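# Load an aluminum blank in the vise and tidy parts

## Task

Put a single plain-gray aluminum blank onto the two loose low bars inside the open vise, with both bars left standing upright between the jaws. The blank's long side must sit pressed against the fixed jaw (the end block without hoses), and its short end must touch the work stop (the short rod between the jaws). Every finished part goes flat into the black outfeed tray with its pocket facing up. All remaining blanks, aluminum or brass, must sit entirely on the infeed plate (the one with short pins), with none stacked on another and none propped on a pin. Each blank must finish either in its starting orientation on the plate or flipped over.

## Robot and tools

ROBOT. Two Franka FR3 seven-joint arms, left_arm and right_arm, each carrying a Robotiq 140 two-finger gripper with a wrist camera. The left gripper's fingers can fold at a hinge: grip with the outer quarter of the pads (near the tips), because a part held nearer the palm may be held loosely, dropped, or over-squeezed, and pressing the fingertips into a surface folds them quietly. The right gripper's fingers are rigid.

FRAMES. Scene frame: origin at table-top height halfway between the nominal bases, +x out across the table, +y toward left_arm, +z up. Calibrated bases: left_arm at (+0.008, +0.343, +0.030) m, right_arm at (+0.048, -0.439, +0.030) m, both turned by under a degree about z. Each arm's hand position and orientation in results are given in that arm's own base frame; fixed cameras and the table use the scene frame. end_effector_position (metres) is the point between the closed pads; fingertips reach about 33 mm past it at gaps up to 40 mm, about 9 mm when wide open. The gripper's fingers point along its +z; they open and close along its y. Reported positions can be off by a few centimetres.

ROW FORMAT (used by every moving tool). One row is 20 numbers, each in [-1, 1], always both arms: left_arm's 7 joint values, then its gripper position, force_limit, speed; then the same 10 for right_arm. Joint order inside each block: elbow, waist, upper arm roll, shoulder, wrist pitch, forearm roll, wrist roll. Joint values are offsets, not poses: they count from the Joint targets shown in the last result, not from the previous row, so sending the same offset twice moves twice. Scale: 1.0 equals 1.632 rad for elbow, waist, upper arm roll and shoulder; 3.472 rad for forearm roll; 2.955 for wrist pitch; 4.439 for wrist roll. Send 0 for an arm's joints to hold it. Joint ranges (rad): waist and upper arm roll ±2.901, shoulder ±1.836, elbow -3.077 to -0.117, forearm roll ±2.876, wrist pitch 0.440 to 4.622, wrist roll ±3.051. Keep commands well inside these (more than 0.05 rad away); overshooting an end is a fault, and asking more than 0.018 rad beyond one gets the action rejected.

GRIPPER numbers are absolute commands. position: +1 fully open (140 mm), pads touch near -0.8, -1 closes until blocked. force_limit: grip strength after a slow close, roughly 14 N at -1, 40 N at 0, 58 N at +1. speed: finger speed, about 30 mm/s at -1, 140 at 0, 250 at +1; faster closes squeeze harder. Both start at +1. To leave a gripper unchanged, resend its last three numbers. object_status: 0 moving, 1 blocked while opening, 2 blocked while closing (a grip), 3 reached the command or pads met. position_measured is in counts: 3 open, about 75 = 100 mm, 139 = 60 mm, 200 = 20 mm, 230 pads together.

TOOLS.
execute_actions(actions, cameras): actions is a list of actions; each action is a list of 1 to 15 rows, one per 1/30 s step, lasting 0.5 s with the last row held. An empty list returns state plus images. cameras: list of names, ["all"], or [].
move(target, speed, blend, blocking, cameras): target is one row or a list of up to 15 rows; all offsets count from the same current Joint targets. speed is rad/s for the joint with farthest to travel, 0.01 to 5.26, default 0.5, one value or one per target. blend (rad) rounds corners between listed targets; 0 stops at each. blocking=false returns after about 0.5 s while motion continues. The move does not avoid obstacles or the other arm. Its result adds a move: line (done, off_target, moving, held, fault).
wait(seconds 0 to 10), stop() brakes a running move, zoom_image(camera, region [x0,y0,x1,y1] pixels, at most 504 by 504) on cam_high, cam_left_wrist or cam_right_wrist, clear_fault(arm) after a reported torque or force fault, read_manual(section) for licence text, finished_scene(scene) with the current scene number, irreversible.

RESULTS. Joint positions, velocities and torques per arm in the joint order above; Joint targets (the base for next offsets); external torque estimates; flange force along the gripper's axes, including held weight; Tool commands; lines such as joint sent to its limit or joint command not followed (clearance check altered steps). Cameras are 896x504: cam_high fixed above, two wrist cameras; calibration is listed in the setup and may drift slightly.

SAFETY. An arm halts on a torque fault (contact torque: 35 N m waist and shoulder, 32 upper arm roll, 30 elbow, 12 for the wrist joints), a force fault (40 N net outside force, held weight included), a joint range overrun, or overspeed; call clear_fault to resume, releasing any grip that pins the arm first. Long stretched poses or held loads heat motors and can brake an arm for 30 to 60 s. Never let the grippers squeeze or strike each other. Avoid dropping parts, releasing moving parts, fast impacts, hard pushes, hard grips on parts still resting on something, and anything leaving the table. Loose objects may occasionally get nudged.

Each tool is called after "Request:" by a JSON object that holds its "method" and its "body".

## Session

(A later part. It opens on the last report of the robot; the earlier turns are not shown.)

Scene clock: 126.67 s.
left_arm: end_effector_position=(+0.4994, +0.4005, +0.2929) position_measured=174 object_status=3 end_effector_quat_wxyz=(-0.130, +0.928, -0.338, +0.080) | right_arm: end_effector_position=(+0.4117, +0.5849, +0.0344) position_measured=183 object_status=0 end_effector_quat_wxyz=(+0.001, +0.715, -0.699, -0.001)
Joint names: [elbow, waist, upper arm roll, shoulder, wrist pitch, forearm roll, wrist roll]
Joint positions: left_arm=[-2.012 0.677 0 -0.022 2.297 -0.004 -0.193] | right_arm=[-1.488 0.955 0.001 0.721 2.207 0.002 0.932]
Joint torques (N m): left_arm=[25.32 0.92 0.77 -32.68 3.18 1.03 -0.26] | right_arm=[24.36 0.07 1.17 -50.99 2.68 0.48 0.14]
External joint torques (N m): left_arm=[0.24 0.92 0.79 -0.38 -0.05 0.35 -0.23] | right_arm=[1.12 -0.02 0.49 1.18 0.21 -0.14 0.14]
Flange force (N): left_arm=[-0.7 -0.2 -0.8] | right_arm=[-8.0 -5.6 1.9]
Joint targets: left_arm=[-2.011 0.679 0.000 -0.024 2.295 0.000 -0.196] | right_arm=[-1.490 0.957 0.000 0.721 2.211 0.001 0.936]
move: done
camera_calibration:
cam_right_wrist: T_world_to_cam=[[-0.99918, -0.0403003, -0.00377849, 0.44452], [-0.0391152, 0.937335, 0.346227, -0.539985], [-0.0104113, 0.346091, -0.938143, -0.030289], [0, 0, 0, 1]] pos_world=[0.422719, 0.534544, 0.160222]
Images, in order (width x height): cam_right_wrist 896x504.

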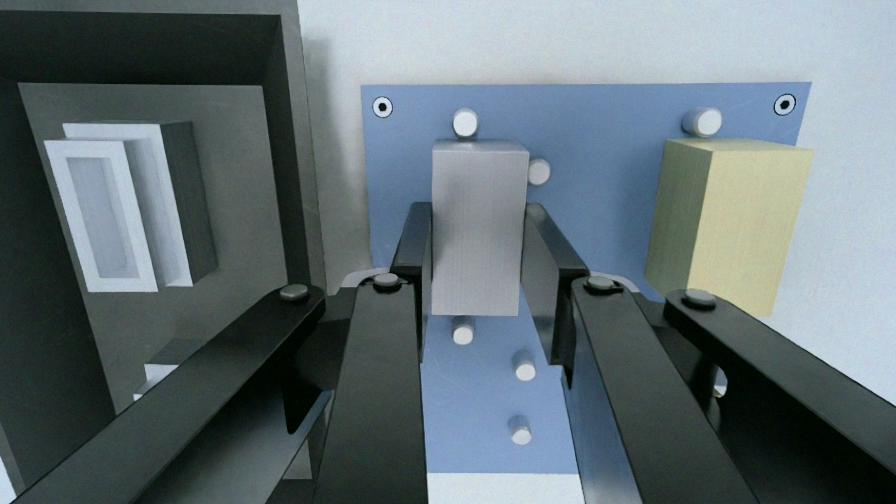

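Request:
{"method": "wait", "body": {"seconds": 0.5}}

Scene clock: 128.07 s.
left_arm: end_effector_position=(+0.4994, +0.4005, +0.2929) position_measured=174 object_status=3 end_effector_quat_wxyz=(-0.130, +0.928, -0.338, +0.080) | right_arm: end_effector_position=(+0.4117, +0.5849, +0.0344) position_measured=183 object_status=2 end_effector_quat_wxyz=(+0.001, +0.715, -0.699, -0.001)
Joint names: [elbow, waist, upper arm roll, shoulder, wrist pitch, forearm roll, wrist roll]
Joint positions: left_arm=[-2.012 0.677 0 -0.022 2.297 -0.004 -0.193] | right_arm=[-1.488 0.955 0.001 0.721 2.207 0.002 0.932]
Joint torques (N m): left_arm=[25.32 0.95 0.82 -32.69 3.15 1.04 -0.24] | right_arm=[24.36 -0.06 1.19 -51.01 2.69 0.48 0.07]
External joint torques (N m): left_arm=[0.2 0.97 0.86 -0.36 -0.08 0.35 -0.21] | right_arm=[1.11 -0.18 0.5 1.18 0.22 -0.14 0.07]
Flange force (N): left_arm=[-0.9 -0.1 -0.9] | right_arm=[-7.8 -5.8 1.9]
Joint targets: left_arm=[-2.011 0.679 0.000 -0.024 2.295 0.000 -0.196] | right_arm=[-1.490 0.957 0.000 0.721 2.211 0.001 0.936]
Tool commands: left_gripper/position=-0.36 left_gripper/force_limit=-1.0 left_gripper/speed=-1.0 right_gripper/position=-1.0 right_gripper/force_limit=-1.0 right_gripper/speed=-1.0
wait: 0.50 s; at rest from the start

Request:
{"method": "move", "body": {"target": [[0,0,0,0,0,0,0,-0.36,-1,-1,0.0367,0,0,-0.0719,-0.06,0,0,-1,-1,-1],[0,0,0,0,0,0,0,-0.36,-1,-1,-0.2865,-0.2845,0,-0.3146,-0.0156,0,-0.0999,-1,-1,-1]], "speed": [0.2,0.45], "blend": 0.05, "cameras": ["cam_right_wrist"]}}

Request:
{"method": "zoom_image", "body": {"camera": "cam_right_wrist", "region": [330, 80, 630, 380]}}

Scene clock: 134.37 s.
left_arm: end_effector_position=(+0.4994, +0.4005, +0.2929) position_measured=174 object_status=3 end_effector_quat_wxyz=(-0.130, +0.928, -0.338, +0.080) | right_arm: end_effector_position=(+0.5260, +0.2807, +0.1577) position_measured=183 object_status=2 end_effector_quat_wxyz=(+0.004, +0.704, -0.710, -0.002)
Joint names: [elbow, waist, upper arm roll, shoulder, wrist pitch, forearm roll, wrist roll]
Joint positions: left_arm=[-2.012 0.677 0 -0.022 2.297 -0.004 -0.193] | right_arm=[-1.957 0.492 -0.002 0.211 2.16 0.002 0.497]
Joint velocities: left_arm=[within noise] | right_arm=[0.001 0.001 -0.001 0 0 -0.002 -0.004]
Joint torques (N m): left_arm=[25.31 0.94 0.81 -32.69 3.16 1.04 -0.22] | right_arm=[25.35 -0.35 1.25 -39.85 2.85 0.47 -0.31]
External joint torques (N m): left_arm=[0.16 1.01 0.9 -0.32 -0.08 0.36 -0.19] | right_arm=[1.69 -0.24 1.19 -0.98 0.35 -0.14 -0.32]
Flange force (N): left_arm=[-1.0 -0.1 -0.8] | right_arm=[-1.7 -3.1 -2.3]
Joint targets: left_arm=[-2.011 0.679 0.000 -0.024 2.295 0.000 -0.196] | right_arm=[-1.957 0.492 0.000 0.208 2.165 0.001 0.492]
move: done
camera_calibration:
cam_right_wrist: T_world_to_cam=[[-0.999963, -0.00855034, 0.000465989, 0.537785], [-0.00786801, 0.938915, 0.344059, -0.30962], [-0.00337935, 0.344043, -0.938948, 0.18887], [0, 0, 0, 1]] pos_world=[0.535968, 0.230326, 0.283616]
Images, in order (width x height): cam_right_wrist 896x504.

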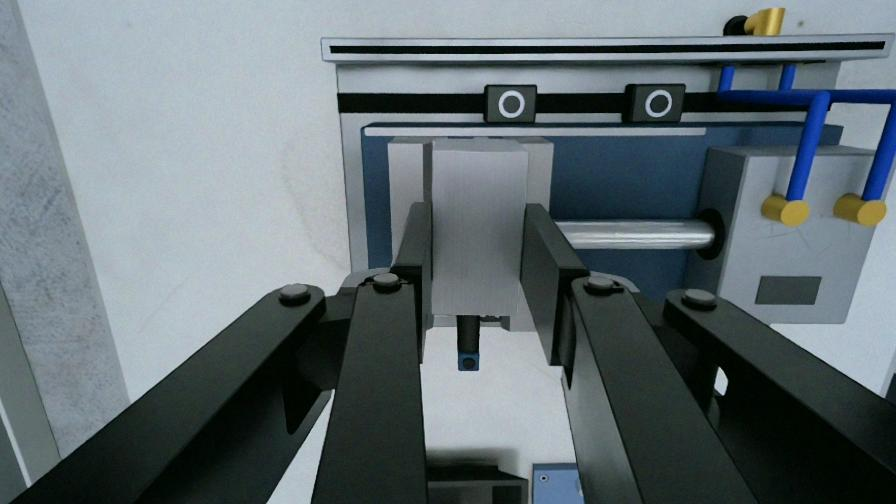

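Scaled by 1.680 from the camera's 896x504 image, which has a finer 1280x720 frame.

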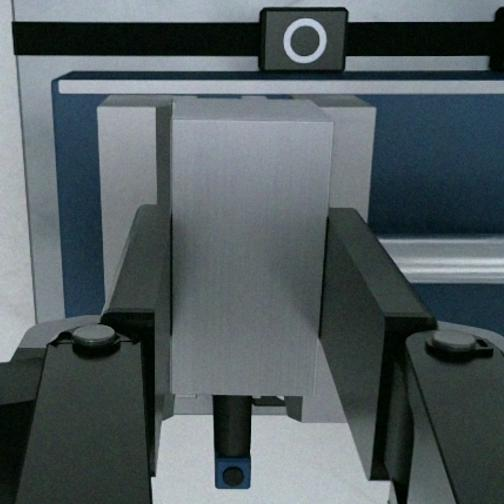

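Request:
{"method": "move", "body": {"target": [0,0,0,0,0,0,0,-0.36,-1,-1,-0.0245,0.0041,0,0.0423,0.0369,0,-0.0016,-1,-1,-1], "speed": 0.1, "cameras": ["cam_right_wrist"]}}

Request:
{"method": "zoom_image", "body": {"camera": "cam_right_wrist", "region": [330, 80, 630, 380]}}

Scene clock: 144.47 s.
left_arm: end_effector_position=(+0.4994, +0.4005, +0.2929) position_measured=174 object_status=3 end_effector_quat_wxyz=(-0.130, +0.928, -0.338, +0.080) | right_arm: end_effector_position=(+0.5259, +0.2843, +0.1093) position_measured=183 object_status=2 end_effector_quat_wxyz=(+0.003, +0.709, -0.705, -0.002)
Joint names: [elbow, waist, upper arm roll, shoulder, wrist pitch, forearm roll, wrist roll]
Joint positions: left_arm=[-2.012 0.677 0 -0.022 2.297 -0.004 -0.193] | right_arm=[-1.997 0.497 -0.002 0.278 2.268 0.002 0.489]
Joint velocities: left_arm=[within noise] | right_arm=[0.001 0.001 0.001 -0.001 0.004 -0.001 -0.001]
Joint torques (N m): left_arm=[25.32 0.92 0.8 -32.63 3.17 1.04 -0.25] | right_arm=[24.8 0.12 1.29 -40.33 2.9 0.43 -0.17]
External joint torques (N m): left_arm=[0.09 0.94 0.84 -0.19 -0.08 0.36 -0.23] | right_arm=[2.06 0.28 1.21 -0.29 0.4 -0.13 -0.18]
Flange force (N): left_arm=[-0.8 -0.1 -0.5] | right_arm=[-3.9 -5.8 -1.1]
Joint targets: left_arm=[-2.011 0.679 0.000 -0.024 2.295 0.000 -0.196] | right_arm=[-1.997 0.499 0.000 0.277 2.274 0.001 0.485]
move: done
camera_calibration:
cam_right_wrist: T_world_to_cam=[[-0.999751, -0.0222843, -0.000636309, 0.541573], [-0.0211398, 0.938571, 0.344438, -0.289299], [-0.00707834, 0.344366, -0.938809, 0.143934], [0, 0, 0, 1]] pos_world=[0.536342, 0.23403, 0.235117]
Images, in order (width x height): cam_right_wrist 896x504.

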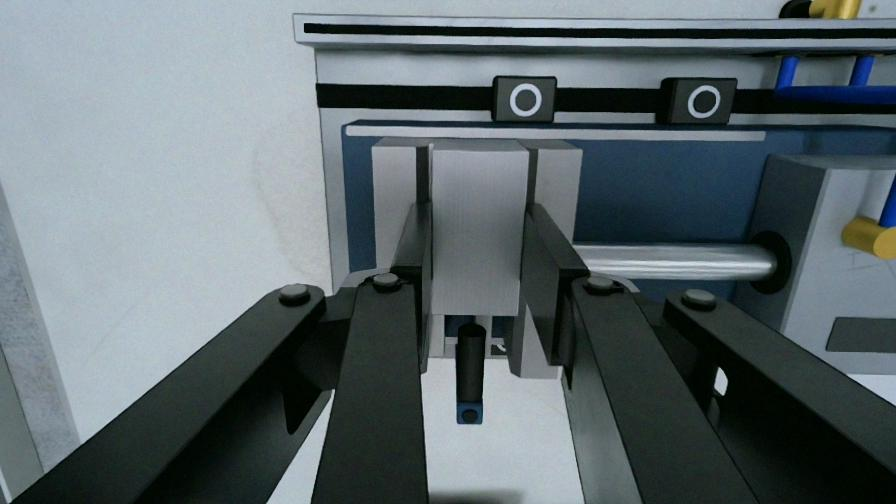

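Scaled by 1.680 from the camera's 896x504 image, which has a finer 1280x720 frame.

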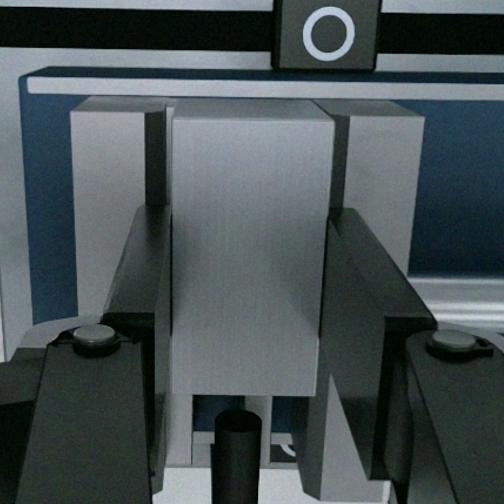

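Request:
{"method": "move", "body": {"target": [0,0,0,0,0,0,0,-0.36,-1,-1,0.0066,-0.0015,0,0.0044,-0.0012,0,-0.0005,-1,-1,-1], "speed": 0.05}}

Request:
{"method": "move", "body": {"target": [0,0,0,0,0,0,0,-0.36,-1,-1,0.0044,-0.001,0,0.0029,-0.0008,0,-0.0004,-1,-1,-1], "speed": 0.03, "cameras": ["cam_right_wrist"]}}

Request:
{"method": "zoom_image", "body": {"camera": "cam_right_wrist", "region": [330, 80, 630, 380]}}

Scene clock: 148.23 s.
left_arm: end_effector_position=(+0.4994, +0.4005, +0.2929) position_measured=174 object_status=3 end_effector_quat_wxyz=(-0.130, +0.928, -0.338, +0.080) | right_arm: end_effector_position=(+0.5282, +0.2855, +0.1088) position_measured=183 object_status=2 end_effector_quat_wxyz=(+0.002, +0.710, -0.705, -0.001)
Joint names: [elbow, waist, upper arm roll, shoulder, wrist pitch, forearm roll, wrist roll]
Joint positions: left_arm=[-2.012 0.677 0 -0.022 2.297 -0.004 -0.193] | right_arm=[-1.99 0.497 -0.002 0.284 2.269 0.002 0.487]
Joint torques (N m): left_arm=[25.28 0.91 0.84 -32.68 3.17 1.04 -0.24] | right_arm=[25.97 -0.32 1.41 -40.15 2.61 0.43 -0.29]
External joint torques (N m): left_arm=[0.2 0.86 0.81 -0.37 -0.05 0.36 -0.22] | right_arm=[3.42 -0.49 1.04 -0.15 0.14 -0.14 -0.29]
Flange force (N): left_arm=[-0.8 0.0 -0.8] | right_arm=[-5.7 -11.8 -2.5]
Joint targets: left_arm=[-2.011 0.679 0.000 -0.024 2.295 0.000 -0.196] | right_arm=[-1.987 0.496 0.000 0.284 2.271 0.001 0.483]
move: done

Scene clock: 148.93 s.
left_arm: end_effector_position=(+0.4994, +0.4005, +0.2929) position_measured=174 object_status=3 end_effector_quat_wxyz=(-0.130, +0.928, -0.338, +0.080) | right_arm: end_effector_position=(+0.5288, +0.2862, +0.1082) position_measured=183 object_status=2 end_effector_quat_wxyz=(+0.003, +0.710, -0.704, -0.002)
Joint names: [elbow, waist, upper arm roll, shoulder, wrist pitch, forearm roll, wrist roll]
Joint positions: left_arm=[-2.012 0.677 0 -0.022 2.297 -0.004 -0.193] | right_arm=[-1.984 0.497 -0.002 0.289 2.266 0.002 0.486]
Joint torques (N m): left_arm=[25.28 0.99 0.72 -32.7 3.16 1.03 -0.24] | right_arm=[26.54 -1.37 0.98 -40.31 3.2 0.36 -0.32]
External joint torques (N m): left_arm=[0.12 0.89 0.64 -0.32 -0.08 0.35 -0.21] | right_arm=[3.84 -1.35 0.77 0 0.7 -0.21 -0.32]
Flange force (N): left_arm=[-0.7 0.1 -0.8] | right_arm=[-5.4 -13.6 -1.4]
Joint targets: left_arm=[-2.011 0.679 0.000 -0.024 2.295 0.000 -0.196] | right_arm=[-1.979 0.495 0.000 0.289 2.268 0.001 0.481]
move: done
camera_calibration:
cam_right_wrist: T_world_to_cam=[[-0.999681, -0.0252564, -0.000645348, 0.545372], [-0.0239313, 0.938424, 0.344655, -0.28915], [-0.00809913, 0.34456, -0.938729, 0.142755], [0, 0, 0, 1]] pos_world=[0.539435, 0.235932, 0.234017]
Images, in order (width x height): cam_right_wrist 896x504.

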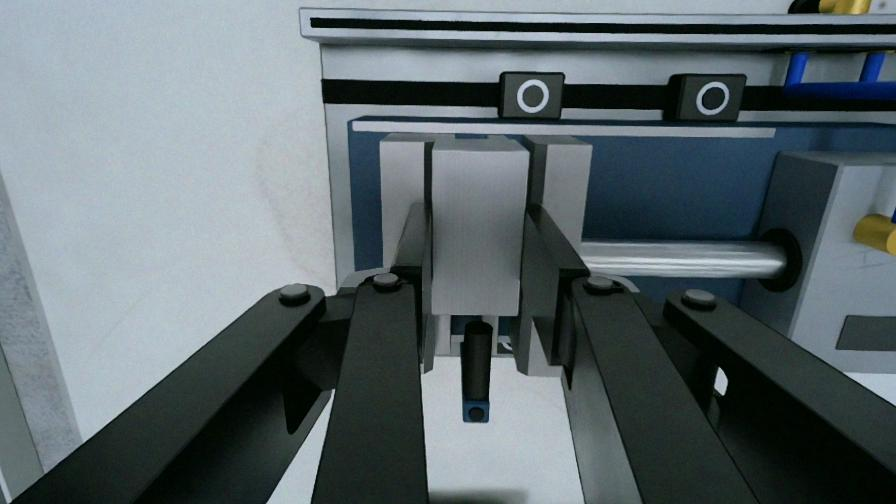

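Scaled by 1.680 from the camera's 896x504 image, which has a finer 1280x720 frame.

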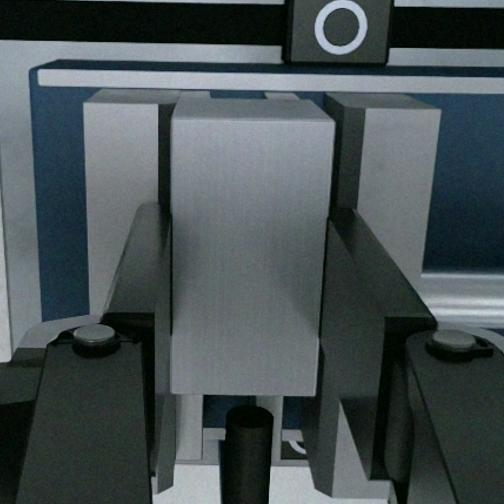

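Request:
{"method": "move", "body": {"target": [0,0,0,0,0,0,0,-0.36,-1,-1,0.0151,0.0131,0,0.0088,-0.0034,0,0.0048,-1,-1,-1], "speed": 0.05}}

Request:
{"method": "move", "body": {"target": [0,0,0,0,0,0,0,-0.36,-1,-1,0.0024,0.0018,0,0.0016,-0.0004,0,0.0007,-1,-1,-1], "speed": 0.03, "cameras": ["cam_right_wrist"]}}

Request:
{"method": "zoom_image", "body": {"camera": "cam_right_wrist", "region": [330, 80, 630, 380]}}

Scene clock: 154.10 s.
left_arm: end_effector_position=(+0.4994, +0.4005, +0.2929) position_measured=174 object_status=3 end_effector_quat_wxyz=(-0.130, +0.928, -0.338, +0.080) | right_arm: end_effector_position=(+0.5285, +0.2984, +0.1084) position_measured=183 object_status=2 end_effector_quat_wxyz=(+0.004, +0.712, -0.702, -0.002)
Joint names: [elbow, waist, upper arm roll, shoulder, wrist pitch, forearm roll, wrist roll]
Joint positions: left_arm=[-2.012 0.677 0 -0.022 2.297 -0.004 -0.193] | right_arm=[-1.96 0.515 -0.001 0.305 2.256 0.002 0.498]
Joint velocities: left_arm=[within noise] | right_arm=[0 0.001 0.001 0.001 0 0 0.007]
Joint torques (N m): left_arm=[25.33 0.98 0.77 -32.7 3.16 1.03 -0.26] | right_arm=[26.55 -0.05 1.01 -41.51 3.09 0.43 0.07]
External joint torques (N m): left_arm=[0.24 1.01 0.82 -0.46 -0.07 0.35 -0.23] | right_arm=[3.7 0 0.8 -0.53 0.59 -0.15 0.06]
Flange force (N): left_arm=[-0.9 0.0 -1.0] | right_arm=[-6.6 -11.0 -2.3]
Joint targets: left_arm=[-2.011 0.679 0.000 -0.024 2.295 0.000 -0.196] | right_arm=[-1.955 0.516 0.000 0.303 2.258 0.001 0.502]
move: done

Scene clock: 154.80 s.
left_arm: end_effector_position=(+0.4994, +0.4005, +0.2929) position_measured=174 object_status=3 end_effector_quat_wxyz=(-0.130, +0.928, -0.338, +0.080) | right_arm: end_effector_position=(+0.5285, +0.3003, +0.1085) position_measured=183 object_status=2 end_effector_quat_wxyz=(+0.004, +0.711, -0.703, -0.002)
Joint names: [elbow, waist, upper arm roll, shoulder, wrist pitch, forearm roll, wrist roll]
Joint positions: left_arm=[-2.012 0.677 0 -0.022 2.297 -0.004 -0.193] | right_arm=[-1.956 0.518 -0.001 0.307 2.255 0.002 0.502]
Joint torques (N m): left_arm=[25.3 0.92 0.83 -32.68 3.17 1.03 -0.24] | right_arm=[26.91 0.08 0.91 -41.62 3.14 0.43 0.1]
External joint torques (N m): left_arm=[0.2 0.96 0.88 -0.37 -0.06 0.35 -0.21] | right_arm=[4.07 0.07 0.64 -0.57 0.64 -0.14 0.09]
Flange force (N): left_arm=[-0.9 -0.1 -0.8] | right_arm=[-7.4 -12.1 -2.5]
Joint targets: left_arm=[-2.011 0.679 0.000 -0.024 2.295 0.000 -0.196] | right_arm=[-1.951 0.519 0.000 0.306 2.257 0.001 0.505]
move: done
camera_calibration:
cam_right_wrist: T_world_to_cam=[[-0.999559, -0.0297033, 0.000220503, 0.546558], [-0.0278136, 0.938521, 0.344101, -0.300375], [-0.0104279, 0.343943, -0.938933, 0.139602], [0, 0, 0, 1]] pos_world=[0.539418, 0.250128, 0.234316]
Images, in order (width x height): cam_right_wrist 896x504.

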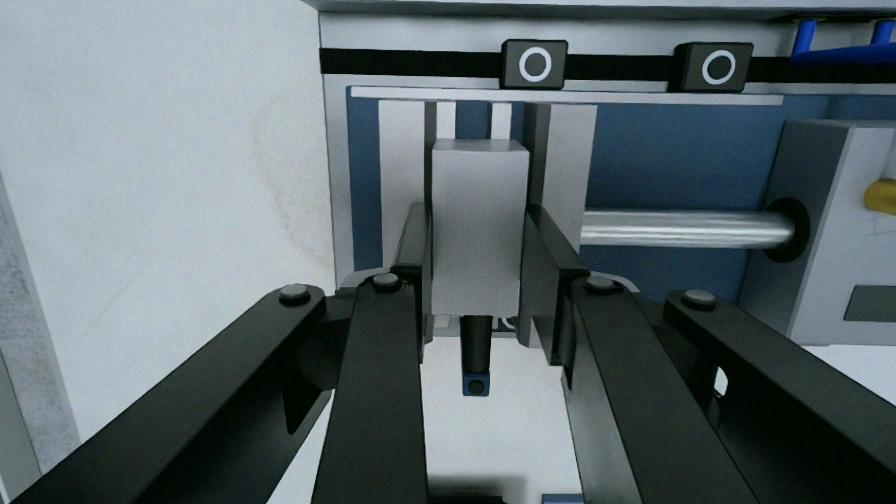

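Scaled by 1.680 from the camera's 896x504 image, which has a finer 1280x720 frame.

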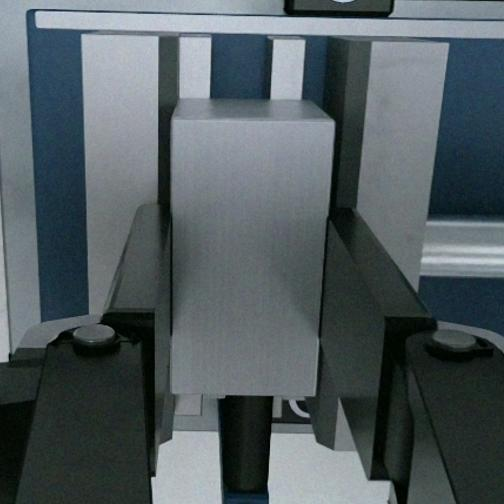

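Request:
{"method": "move", "body": {"target": [0,0,0,0,0,0,0,-0.36,-1,-1,0.0024,0.0018,0,0.0016,-0.0004,0,0.0007,-1,-1,-1], "speed": 0.03}}

Request:
{"method": "move", "body": {"target": [0,0,0,0,0,0,0,-0.36,-1,-1,0.0024,0.0018,0,0.0016,-0.0004,0,0.0007,-1,-1,-1], "speed": 0.03, "cameras": ["cam_right_wrist"]}}

Request:
{"method": "zoom_image", "body": {"camera": "cam_right_wrist", "region": [330, 80, 630, 380]}}

Scene clock: 158.97 s.
left_arm: end_effector_position=(+0.4994, +0.4005, +0.2929) position_measured=174 object_status=3 end_effector_quat_wxyz=(-0.130, +0.928, -0.338, +0.080) | right_arm: end_effector_position=(+0.5284, +0.3024, +0.1085) position_measured=183 object_status=2 end_effector_quat_wxyz=(+0.004, +0.711, -0.703, -0.002)
Joint names: [elbow, waist, upper arm roll, shoulder, wrist pitch, forearm roll, wrist roll]
Joint positions: left_arm=[-2.012 0.677 0 -0.022 2.297 -0.004 -0.193] | right_arm=[-1.952 0.521 -0.001 0.31 2.254 0.002 0.506]
Joint torques (N m): left_arm=[25.34 0.94 0.82 -32.65 3.16 1.04 -0.21] | right_arm=[26.76 0.06 0.96 -41.56 3.13 0.44 0.04]
External joint torques (N m): left_arm=[0.23 0.88 0.77 -0.33 -0.07 0.36 -0.19] | right_arm=[3.98 0.15 0.79 -0.56 0.64 -0.13 0.04]
Flange force (N): left_arm=[-0.8 -0.3 -0.8] | right_arm=[-7.4 -11.8 -2.5]
Joint targets: left_arm=[-2.011 0.679 0.000 -0.024 2.295 0.000 -0.196] | right_arm=[-1.947 0.522 0.000 0.308 2.256 0.001 0.508]
move: done

Scene clock: 159.67 s.
left_arm: end_effector_position=(+0.4994, +0.4005, +0.2929) position_measured=174 object_status=3 end_effector_quat_wxyz=(-0.130, +0.928, -0.338, +0.080) | right_arm: end_effector_position=(+0.5284, +0.3044, +0.1085) position_measured=183 object_status=2 end_effector_quat_wxyz=(+0.004, +0.711, -0.703, -0.002)
Joint names: [elbow, waist, upper arm roll, shoulder, wrist pitch, forearm roll, wrist roll]
Joint positions: left_arm=[-2.012 0.677 0 -0.022 2.297 -0.004 -0.193] | right_arm=[-1.948 0.524 -0.001 0.312 2.253 0.002 0.509]
Joint torques (N m): left_arm=[25.32 0.91 0.79 -32.69 3.17 1.04 -0.25] | right_arm=[26.63 0.12 0.91 -41.44 3.1 0.45 -0.02]
External joint torques (N m): left_arm=[0.24 0.93 0.82 -0.42 -0.06 0.35 -0.22] | right_arm=[3.81 0.23 0.76 -0.29 0.61 -0.13 -0.02]
Flange force (N): left_arm=[-0.8 -0.1 -0.9] | right_arm=[-7.4 -11.9 -2.0]
Joint targets: left_arm=[-2.011 0.679 0.000 -0.024 2.295 0.000 -0.196] | right_arm=[-1.943 0.525 0.000 0.311 2.255 0.001 0.512]
move: done
camera_calibration:
cam_right_wrist: T_world_to_cam=[[-0.999573, -0.0292257, 0.0000730425, 0.546503], [-0.0274159, 0.938535, 0.344094, -0.304442], [-0.010125, 0.343945, -0.938935, 0.138028], [0, 0, 0, 1]] pos_world=[0.53932, 0.254228, 0.234316]
Images, in order (width x height): cam_right_wrist 896x504.

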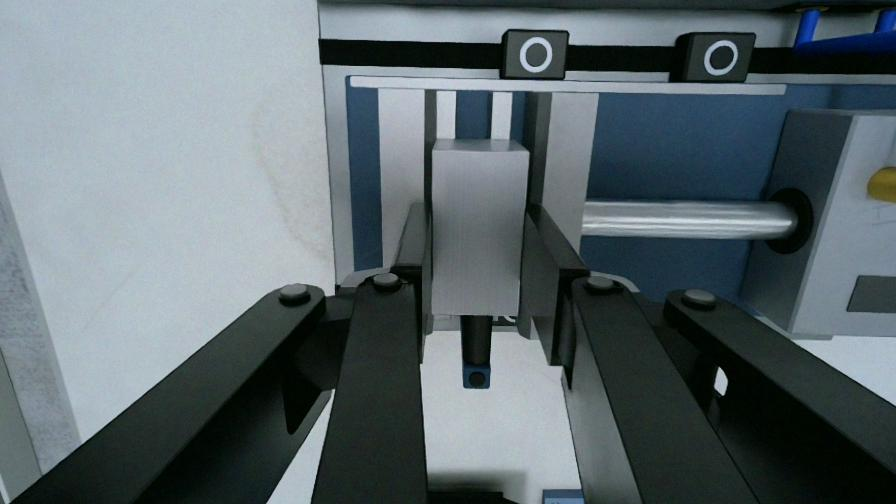

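Scaled by 1.680 from the camera's 896x504 image, which has a finer 1280x720 frame.

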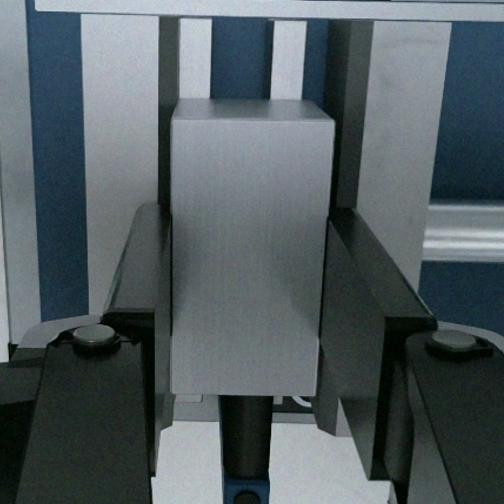

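Request:
{"method": "move", "body": {"target": [0,0,0,0,0,0,0,-0.36,-1,-1,0.0018,0.00135,0,0.0012,-0.0003,0,0.0005,-1,-1,-1], "speed": 0.03}}

Request:
{"method": "move", "body": {"target": [0,0,0,0,0,0,0,-0.36,-1,-1,0.0018,0.00135,0,0.0012,-0.0003,0,0.0005,-1,-1,-1], "speed": 0.03}}

Scene clock: 162.70 s.
left_arm: end_effector_position=(+0.4994, +0.4005, +0.2929) position_measured=174 object_status=3 end_effector_quat_wxyz=(-0.130, +0.928, -0.338, +0.080) | right_arm: end_effector_position=(+0.5284, +0.3060, +0.1085) position_measured=183 object_status=2 end_effector_quat_wxyz=(+0.004, +0.711, -0.703, -0.002)
Joint names: [elbow, waist, upper arm roll, shoulder, wrist pitch, forearm roll, wrist roll]
Joint positions: left_arm=[-2.012 0.677 0 -0.022 2.297 -0.004 -0.193] | right_arm=[-1.945 0.526 -0.001 0.314 2.252 0.002 0.511]
Joint velocities: left_arm=[within noise] | right_arm=[0 0 0 0 -0.001 0 0.005]
Joint torques (N m): left_arm=[25.33 0.94 0.83 -32.7 3.18 1.03 -0.24] | right_arm=[26.91 0.09 0.96 -41.88 3.13 0.44 0.08]
External joint torques (N m): left_arm=[0.07 0.88 0.8 -0.18 -0.08 0.35 -0.21] | right_arm=[3.98 0.05 0.67 -0.53 0.63 -0.14 0.08]
Flange force (N): left_arm=[-0.8 -0.1 -0.5] | right_arm=[-7.4 -11.9 -2.5]
Joint targets: left_arm=[-2.011 0.679 0.000 -0.024 2.295 0.000 -0.196] | right_arm=[-1.940 0.527 0.000 0.313 2.254 0.001 0.514]
move: done

Scene clock: 163.40 s.
left_arm: end_effector_position=(+0.4994, +0.4005, +0.2929) position_measured=174 object_status=3 end_effector_quat_wxyz=(-0.130, +0.928, -0.338, +0.080) | right_arm: end_effector_position=(+0.5284, +0.3065, +0.1085) position_measured=183 object_status=2 end_effector_quat_wxyz=(+0.004, +0.711, -0.703, -0.002)
Joint names: [elbow, waist, upper arm roll, shoulder, wrist pitch, forearm roll, wrist roll]
Joint positions: left_arm=[-2.012 0.677 0 -0.022 2.297 -0.004 -0.193] | right_arm=[-1.942 0.527 -0.001 0.316 2.249 0.002 0.513]
Joint torques (N m): left_arm=[25.3 0.96 0.73 -32.71 3.16 1.04 -0.2] | right_arm=[26.72 1.05 1.94 -41.6 3.31 0.45 0.1]
External joint torques (N m): left_arm=[0.13 0.98 0.77 -0.3 -0.08 0.36 -0.17] | right_arm=[3.77 1.11 1.74 -0.17 0.8 -0.13 0.1]
Flange force (N): left_arm=[-0.9 0.0 -0.7] | right_arm=[-8.9 -10.9 -1.4]
Joint targets: left_arm=[-2.011 0.679 0.000 -0.024 2.295 0.000 -0.196] | right_arm=[-1.937 0.529 0.000 0.315 2.253 0.001 0.516]
move: done

Request:
{"method": "move", "body": {"target": [0,0,0,0,0,0,0,-0.36,-1,-1,-0.0012,0,0,0.0022,0.0019,0,0,-1,-1,-1], "speed": 0.03}}

Request:
{"method": "move", "body": {"target": [0,0,0,0,0,0,0,-0.36,-1,-1,-0.001,0,0,0.0018,0.0015,0,0,-1,-1,-1], "speed": 0.03}}

Scene clock: 165.63 s.
left_arm: end_effector_position=(+0.4994, +0.4005, +0.2929) position_measured=174 object_status=3 end_effector_quat_wxyz=(-0.130, +0.928, -0.338, +0.080) | right_arm: end_effector_position=(+0.5284, +0.3065, +0.1073) position_measured=183 object_status=2 end_effector_quat_wxyz=(+0.005, +0.711, -0.703, -0.002)
Joint names: [elbow, waist, upper arm roll, shoulder, wrist pitch, forearm roll, wrist roll]
Joint positions: left_arm=[-2.012 0.677 0 -0.022 2.297 -0.004 -0.193] | right_arm=[-1.942 0.527 -0.001 0.318 2.251 0.002 0.513]
Joint torques (N m): left_arm=[25.36 0.93 0.82 -32.66 3.17 1.04 -0.24] | right_arm=[25.36 1.04 2 -40.99 3.22 0.5 0.08]
External joint torques (N m): left_arm=[0.24 0.88 0.78 -0.29 -0.06 0.36 -0.21] | right_arm=[2.47 1.15 1.84 0.49 0.72 -0.07 0.08]
Flange force (N): left_arm=[-0.7 -0.4 -0.7] | right_arm=[-7.3 -8.0 0.3]
Joint targets: left_arm=[-2.011 0.679 0.000 -0.024 2.295 0.000 -0.196] | right_arm=[-1.939 0.529 0.000 0.319 2.259 0.001 0.516]
move: done

Scene clock: 166.33 s.
left_arm: end_effector_position=(+0.4994, +0.4005, +0.2929) position_measured=174 object_status=3 end_effector_quat_wxyz=(-0.130, +0.928, -0.338, +0.080) | right_arm: end_effector_position=(+0.5284, +0.3065, +0.1069) position_measured=183 object_status=2 end_effector_quat_wxyz=(+0.005, +0.711, -0.703, -0.002)
Joint names: [elbow, waist, upper arm roll, shoulder, wrist pitch, forearm roll, wrist roll]
Joint positions: left_arm=[-2.012 0.677 0 -0.022 2.297 -0.004 -0.193] | right_arm=[-1.942 0.527 -0.001 0.319 2.251 0.002 0.513]
Joint torques (N m): left_arm=[25.31 0.94 0.8 -32.72 3.17 1.04 -0.23] | right_arm=[25.04 0.96 2.11 -39.68 3.74 0.53 0.06]
External joint torques (N m): left_arm=[0.1 0.97 0.86 -0.29 -0.08 0.35 -0.2] | right_arm=[2.35 0.94 1.84 1.47 1.27 -0.04 0.06]
Flange force (N): left_arm=[-1.0 0.1 -0.7] | right_arm=[-7.7 -9.4 3.0]
Joint targets: left_arm=[-2.011 0.679 0.000 -0.024 2.295 0.000 -0.196] | right_arm=[-1.941 0.529 0.000 0.322 2.263 0.001 0.516]
move: off_target (right_arm); right_arm: the wrist pitch is farthest, 0.012 rad from its target

Request:
{"method": "move", "body": {"target": [[0,0,0,0,0,0,0,-0.36,-1,-1,0.0007,0,0,-0.0014,-0.0012,0,0,-1,-1,-1],[0,0,0,0,0,0,0,-0.36,-1,-1,0.0007,0,0,-0.0014,-0.0012,0,0,-0.3,-1,-1],[0,0,0,0,0,0,0,-0.36,-1,-1,-0.0044,0.0013,0,-0.0047,-0.0003,0,0.0005,-0.3,-1,-1]], "speed": 0.03, "cameras": ["cam_right_wrist"]}}

Request:
{"method": "zoom_image", "body": {"camera": "cam_right_wrist", "region": [330, 80, 630, 380]}}

Scene clock: 170.93 s.
left_arm: end_effector_position=(+0.4994, +0.4005, +0.2929) position_measured=174 object_status=3 end_effector_quat_wxyz=(-0.130, +0.928, -0.338, +0.080) | right_arm: end_effector_position=(+0.5282, +0.3088, +0.1080) position_measured=167 object_status=3 end_effector_quat_wxyz=(+0.002, +0.712, -0.702, -0.001)
Joint names: [elbow, waist, upper arm roll, shoulder, wrist pitch, forearm roll, wrist roll]
Joint positions: left_arm=[-2.012 0.677 0 -0.022 2.297 -0.004 -0.193] | right_arm=[-1.946 0.53 -0.001 0.315 2.257 0.002 0.514]
Joint torques (N m): left_arm=[25.32 0.95 0.75 -32.74 3.16 1.04 -0.21] | right_arm=[23.95 0.18 1.03 -41.15 2.77 0.53 0.12]
External joint torques (N m): left_arm=[0.15 0.97 0.78 -0.27 -0.08 0.35 -0.18] | right_arm=[1.04 0.33 0.92 0.18 0.25 -0.05 0.12]
Flange force (N): left_arm=[-0.9 -0.1 -0.7] | right_arm=[-3.1 -3.3 0.0]
Joint targets: left_arm=[-2.011 0.679 0.000 -0.024 2.295 0.000 -0.196] | right_arm=[-1.948 0.532 0.000 0.314 2.262 0.001 0.518]
move: done
camera_calibration:
cam_right_wrist: T_world_to_cam=[[-0.99953, -0.0304357, -0.00370872, 0.547222], [-0.029841, 0.937875, 0.345688, -0.307137], [-0.00704294, 0.345636, -0.938342, 0.133872], [0, 0, 0, 1]] pos_world=[0.538742, 0.25844, 0.23382]
Images, in order (width x height): cam_right_wrist 896x504.

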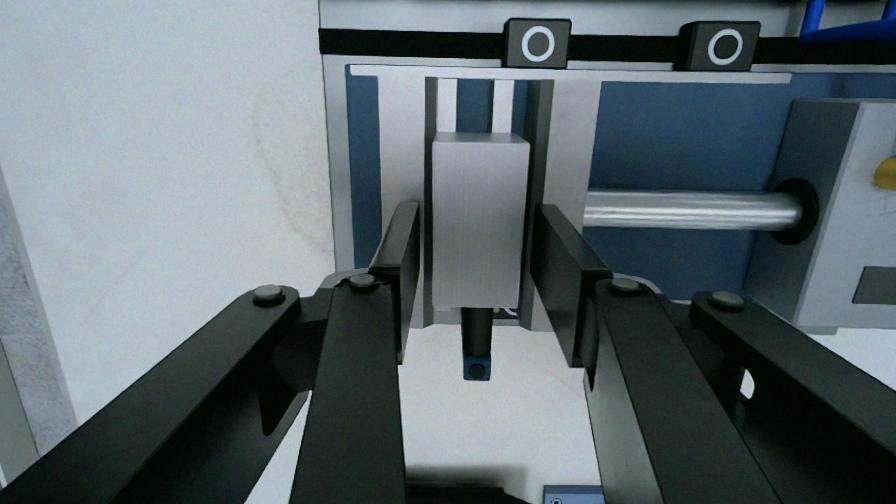

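Scaled by 1.680 from the camera's 896x504 image, which has a finer 1280x720 frame.

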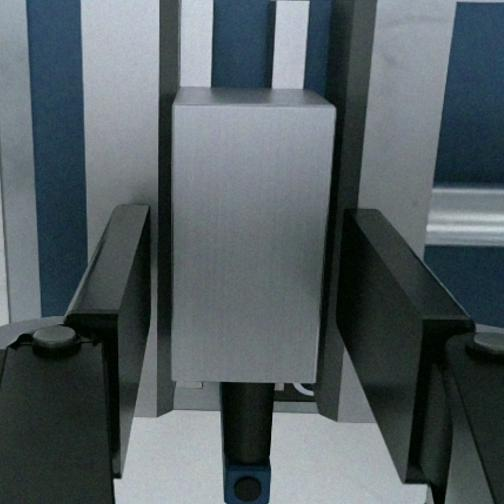

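Request:
{"method": "move", "body": {"target": [[0,0,0,0,0,0,0,-0.36,-1,-1,0.0527,0,0,-0.0622,-0.0634,0,0,-0.3,-1,-1],[0,0,0,0,0,0,0,-0.36,-1,-1,0.0527,-0.25,0,-0.12,-0.0634,0,0,-0.3,-1,-1]], "speed": [0.15,0.5], "blend": 0.03, "cameras": ["cam_high"]}}

Request:
{"method": "zoom_image", "body": {"camera": "cam_high", "region": [360, 260, 460, 350]}}

Request:
{"method": "zoom_image", "body": {"camera": "cam_high", "region": [440, 170, 610, 320]}}

Scene clock: 176.60 s.
left_arm: end_effector_position=(+0.4994, +0.4005, +0.2929) position_measured=174 object_status=3 end_effector_quat_wxyz=(-0.130, +0.928, -0.338, +0.080) | right_arm: end_effector_position=(+0.6187, +0.0755, +0.2514) position_measured=167 object_status=3 end_effector_quat_wxyz=(+0.044, -0.554, +0.831, -0.022)
Joint names: [elbow, waist, upper arm roll, shoulder, wrist pitch, forearm roll, wrist roll]
Joint positions: left_arm=[-2.012 0.677 0 -0.022 2.297 -0.004 -0.193] | right_arm=[-1.862 0.123 -0.002 0.118 2.08 0.002 0.515]
Joint torques (N m): left_arm=[25.29 0.95 0.78 -32.68 3.17 1.04 -0.21] | right_arm=[26.36 -0.49 1.07 -36.33 2.44 0.63 0.12]
External joint torques (N m): left_arm=[0.2 0.89 0.75 -0.39 -0.06 0.36 -0.18] | right_arm=[1.45 -0.32 1.13 0.69 -0.33 -0.05 0.13]
Flange force (N): left_arm=[-0.8 0.0 -0.9] | right_arm=[-4.8 -7.0 -2.1]
Joint targets: left_arm=[-2.011 0.679 0.000 -0.024 2.295 0.000 -0.196] | right_arm=[-1.862 0.124 0.000 0.118 2.075 0.001 0.518]
move: done
Images, in order (width x height): cam_high 896x504.

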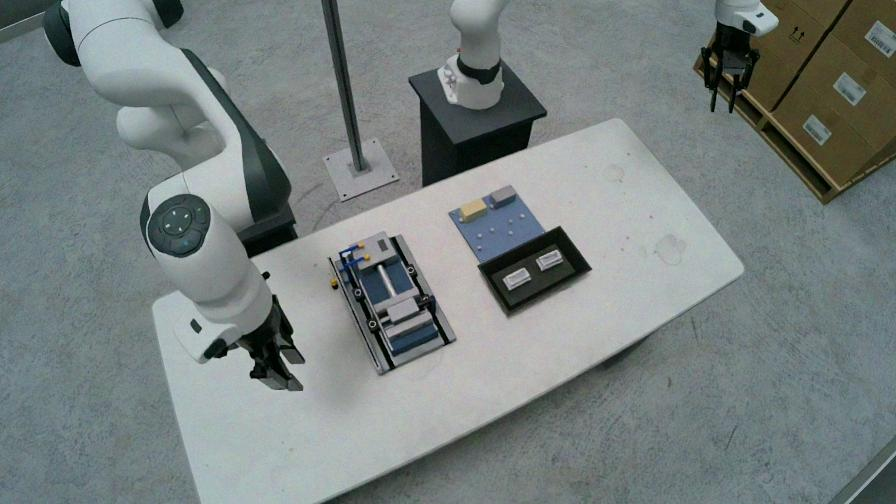

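Scaled by 5.040 from the camera's 896x504 image, which has a finer 1280x720 frame.

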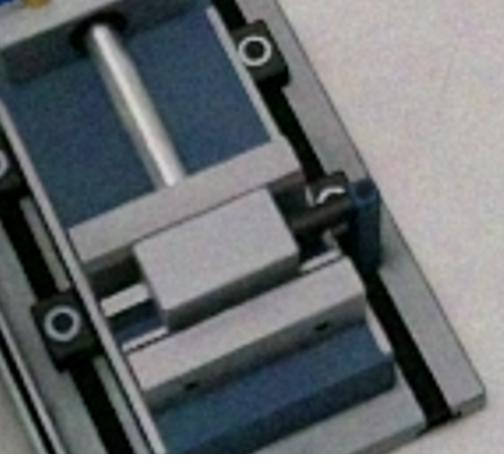

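Scaled by 2.965 from the camera's 896x504 image, which has a finer 1280x720 frame.

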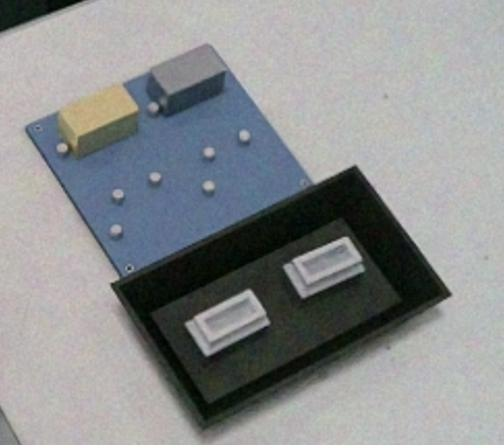

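Request:
{"method": "finished_scene", "body": {"scene": 2}}

The scene is finished: the task was done.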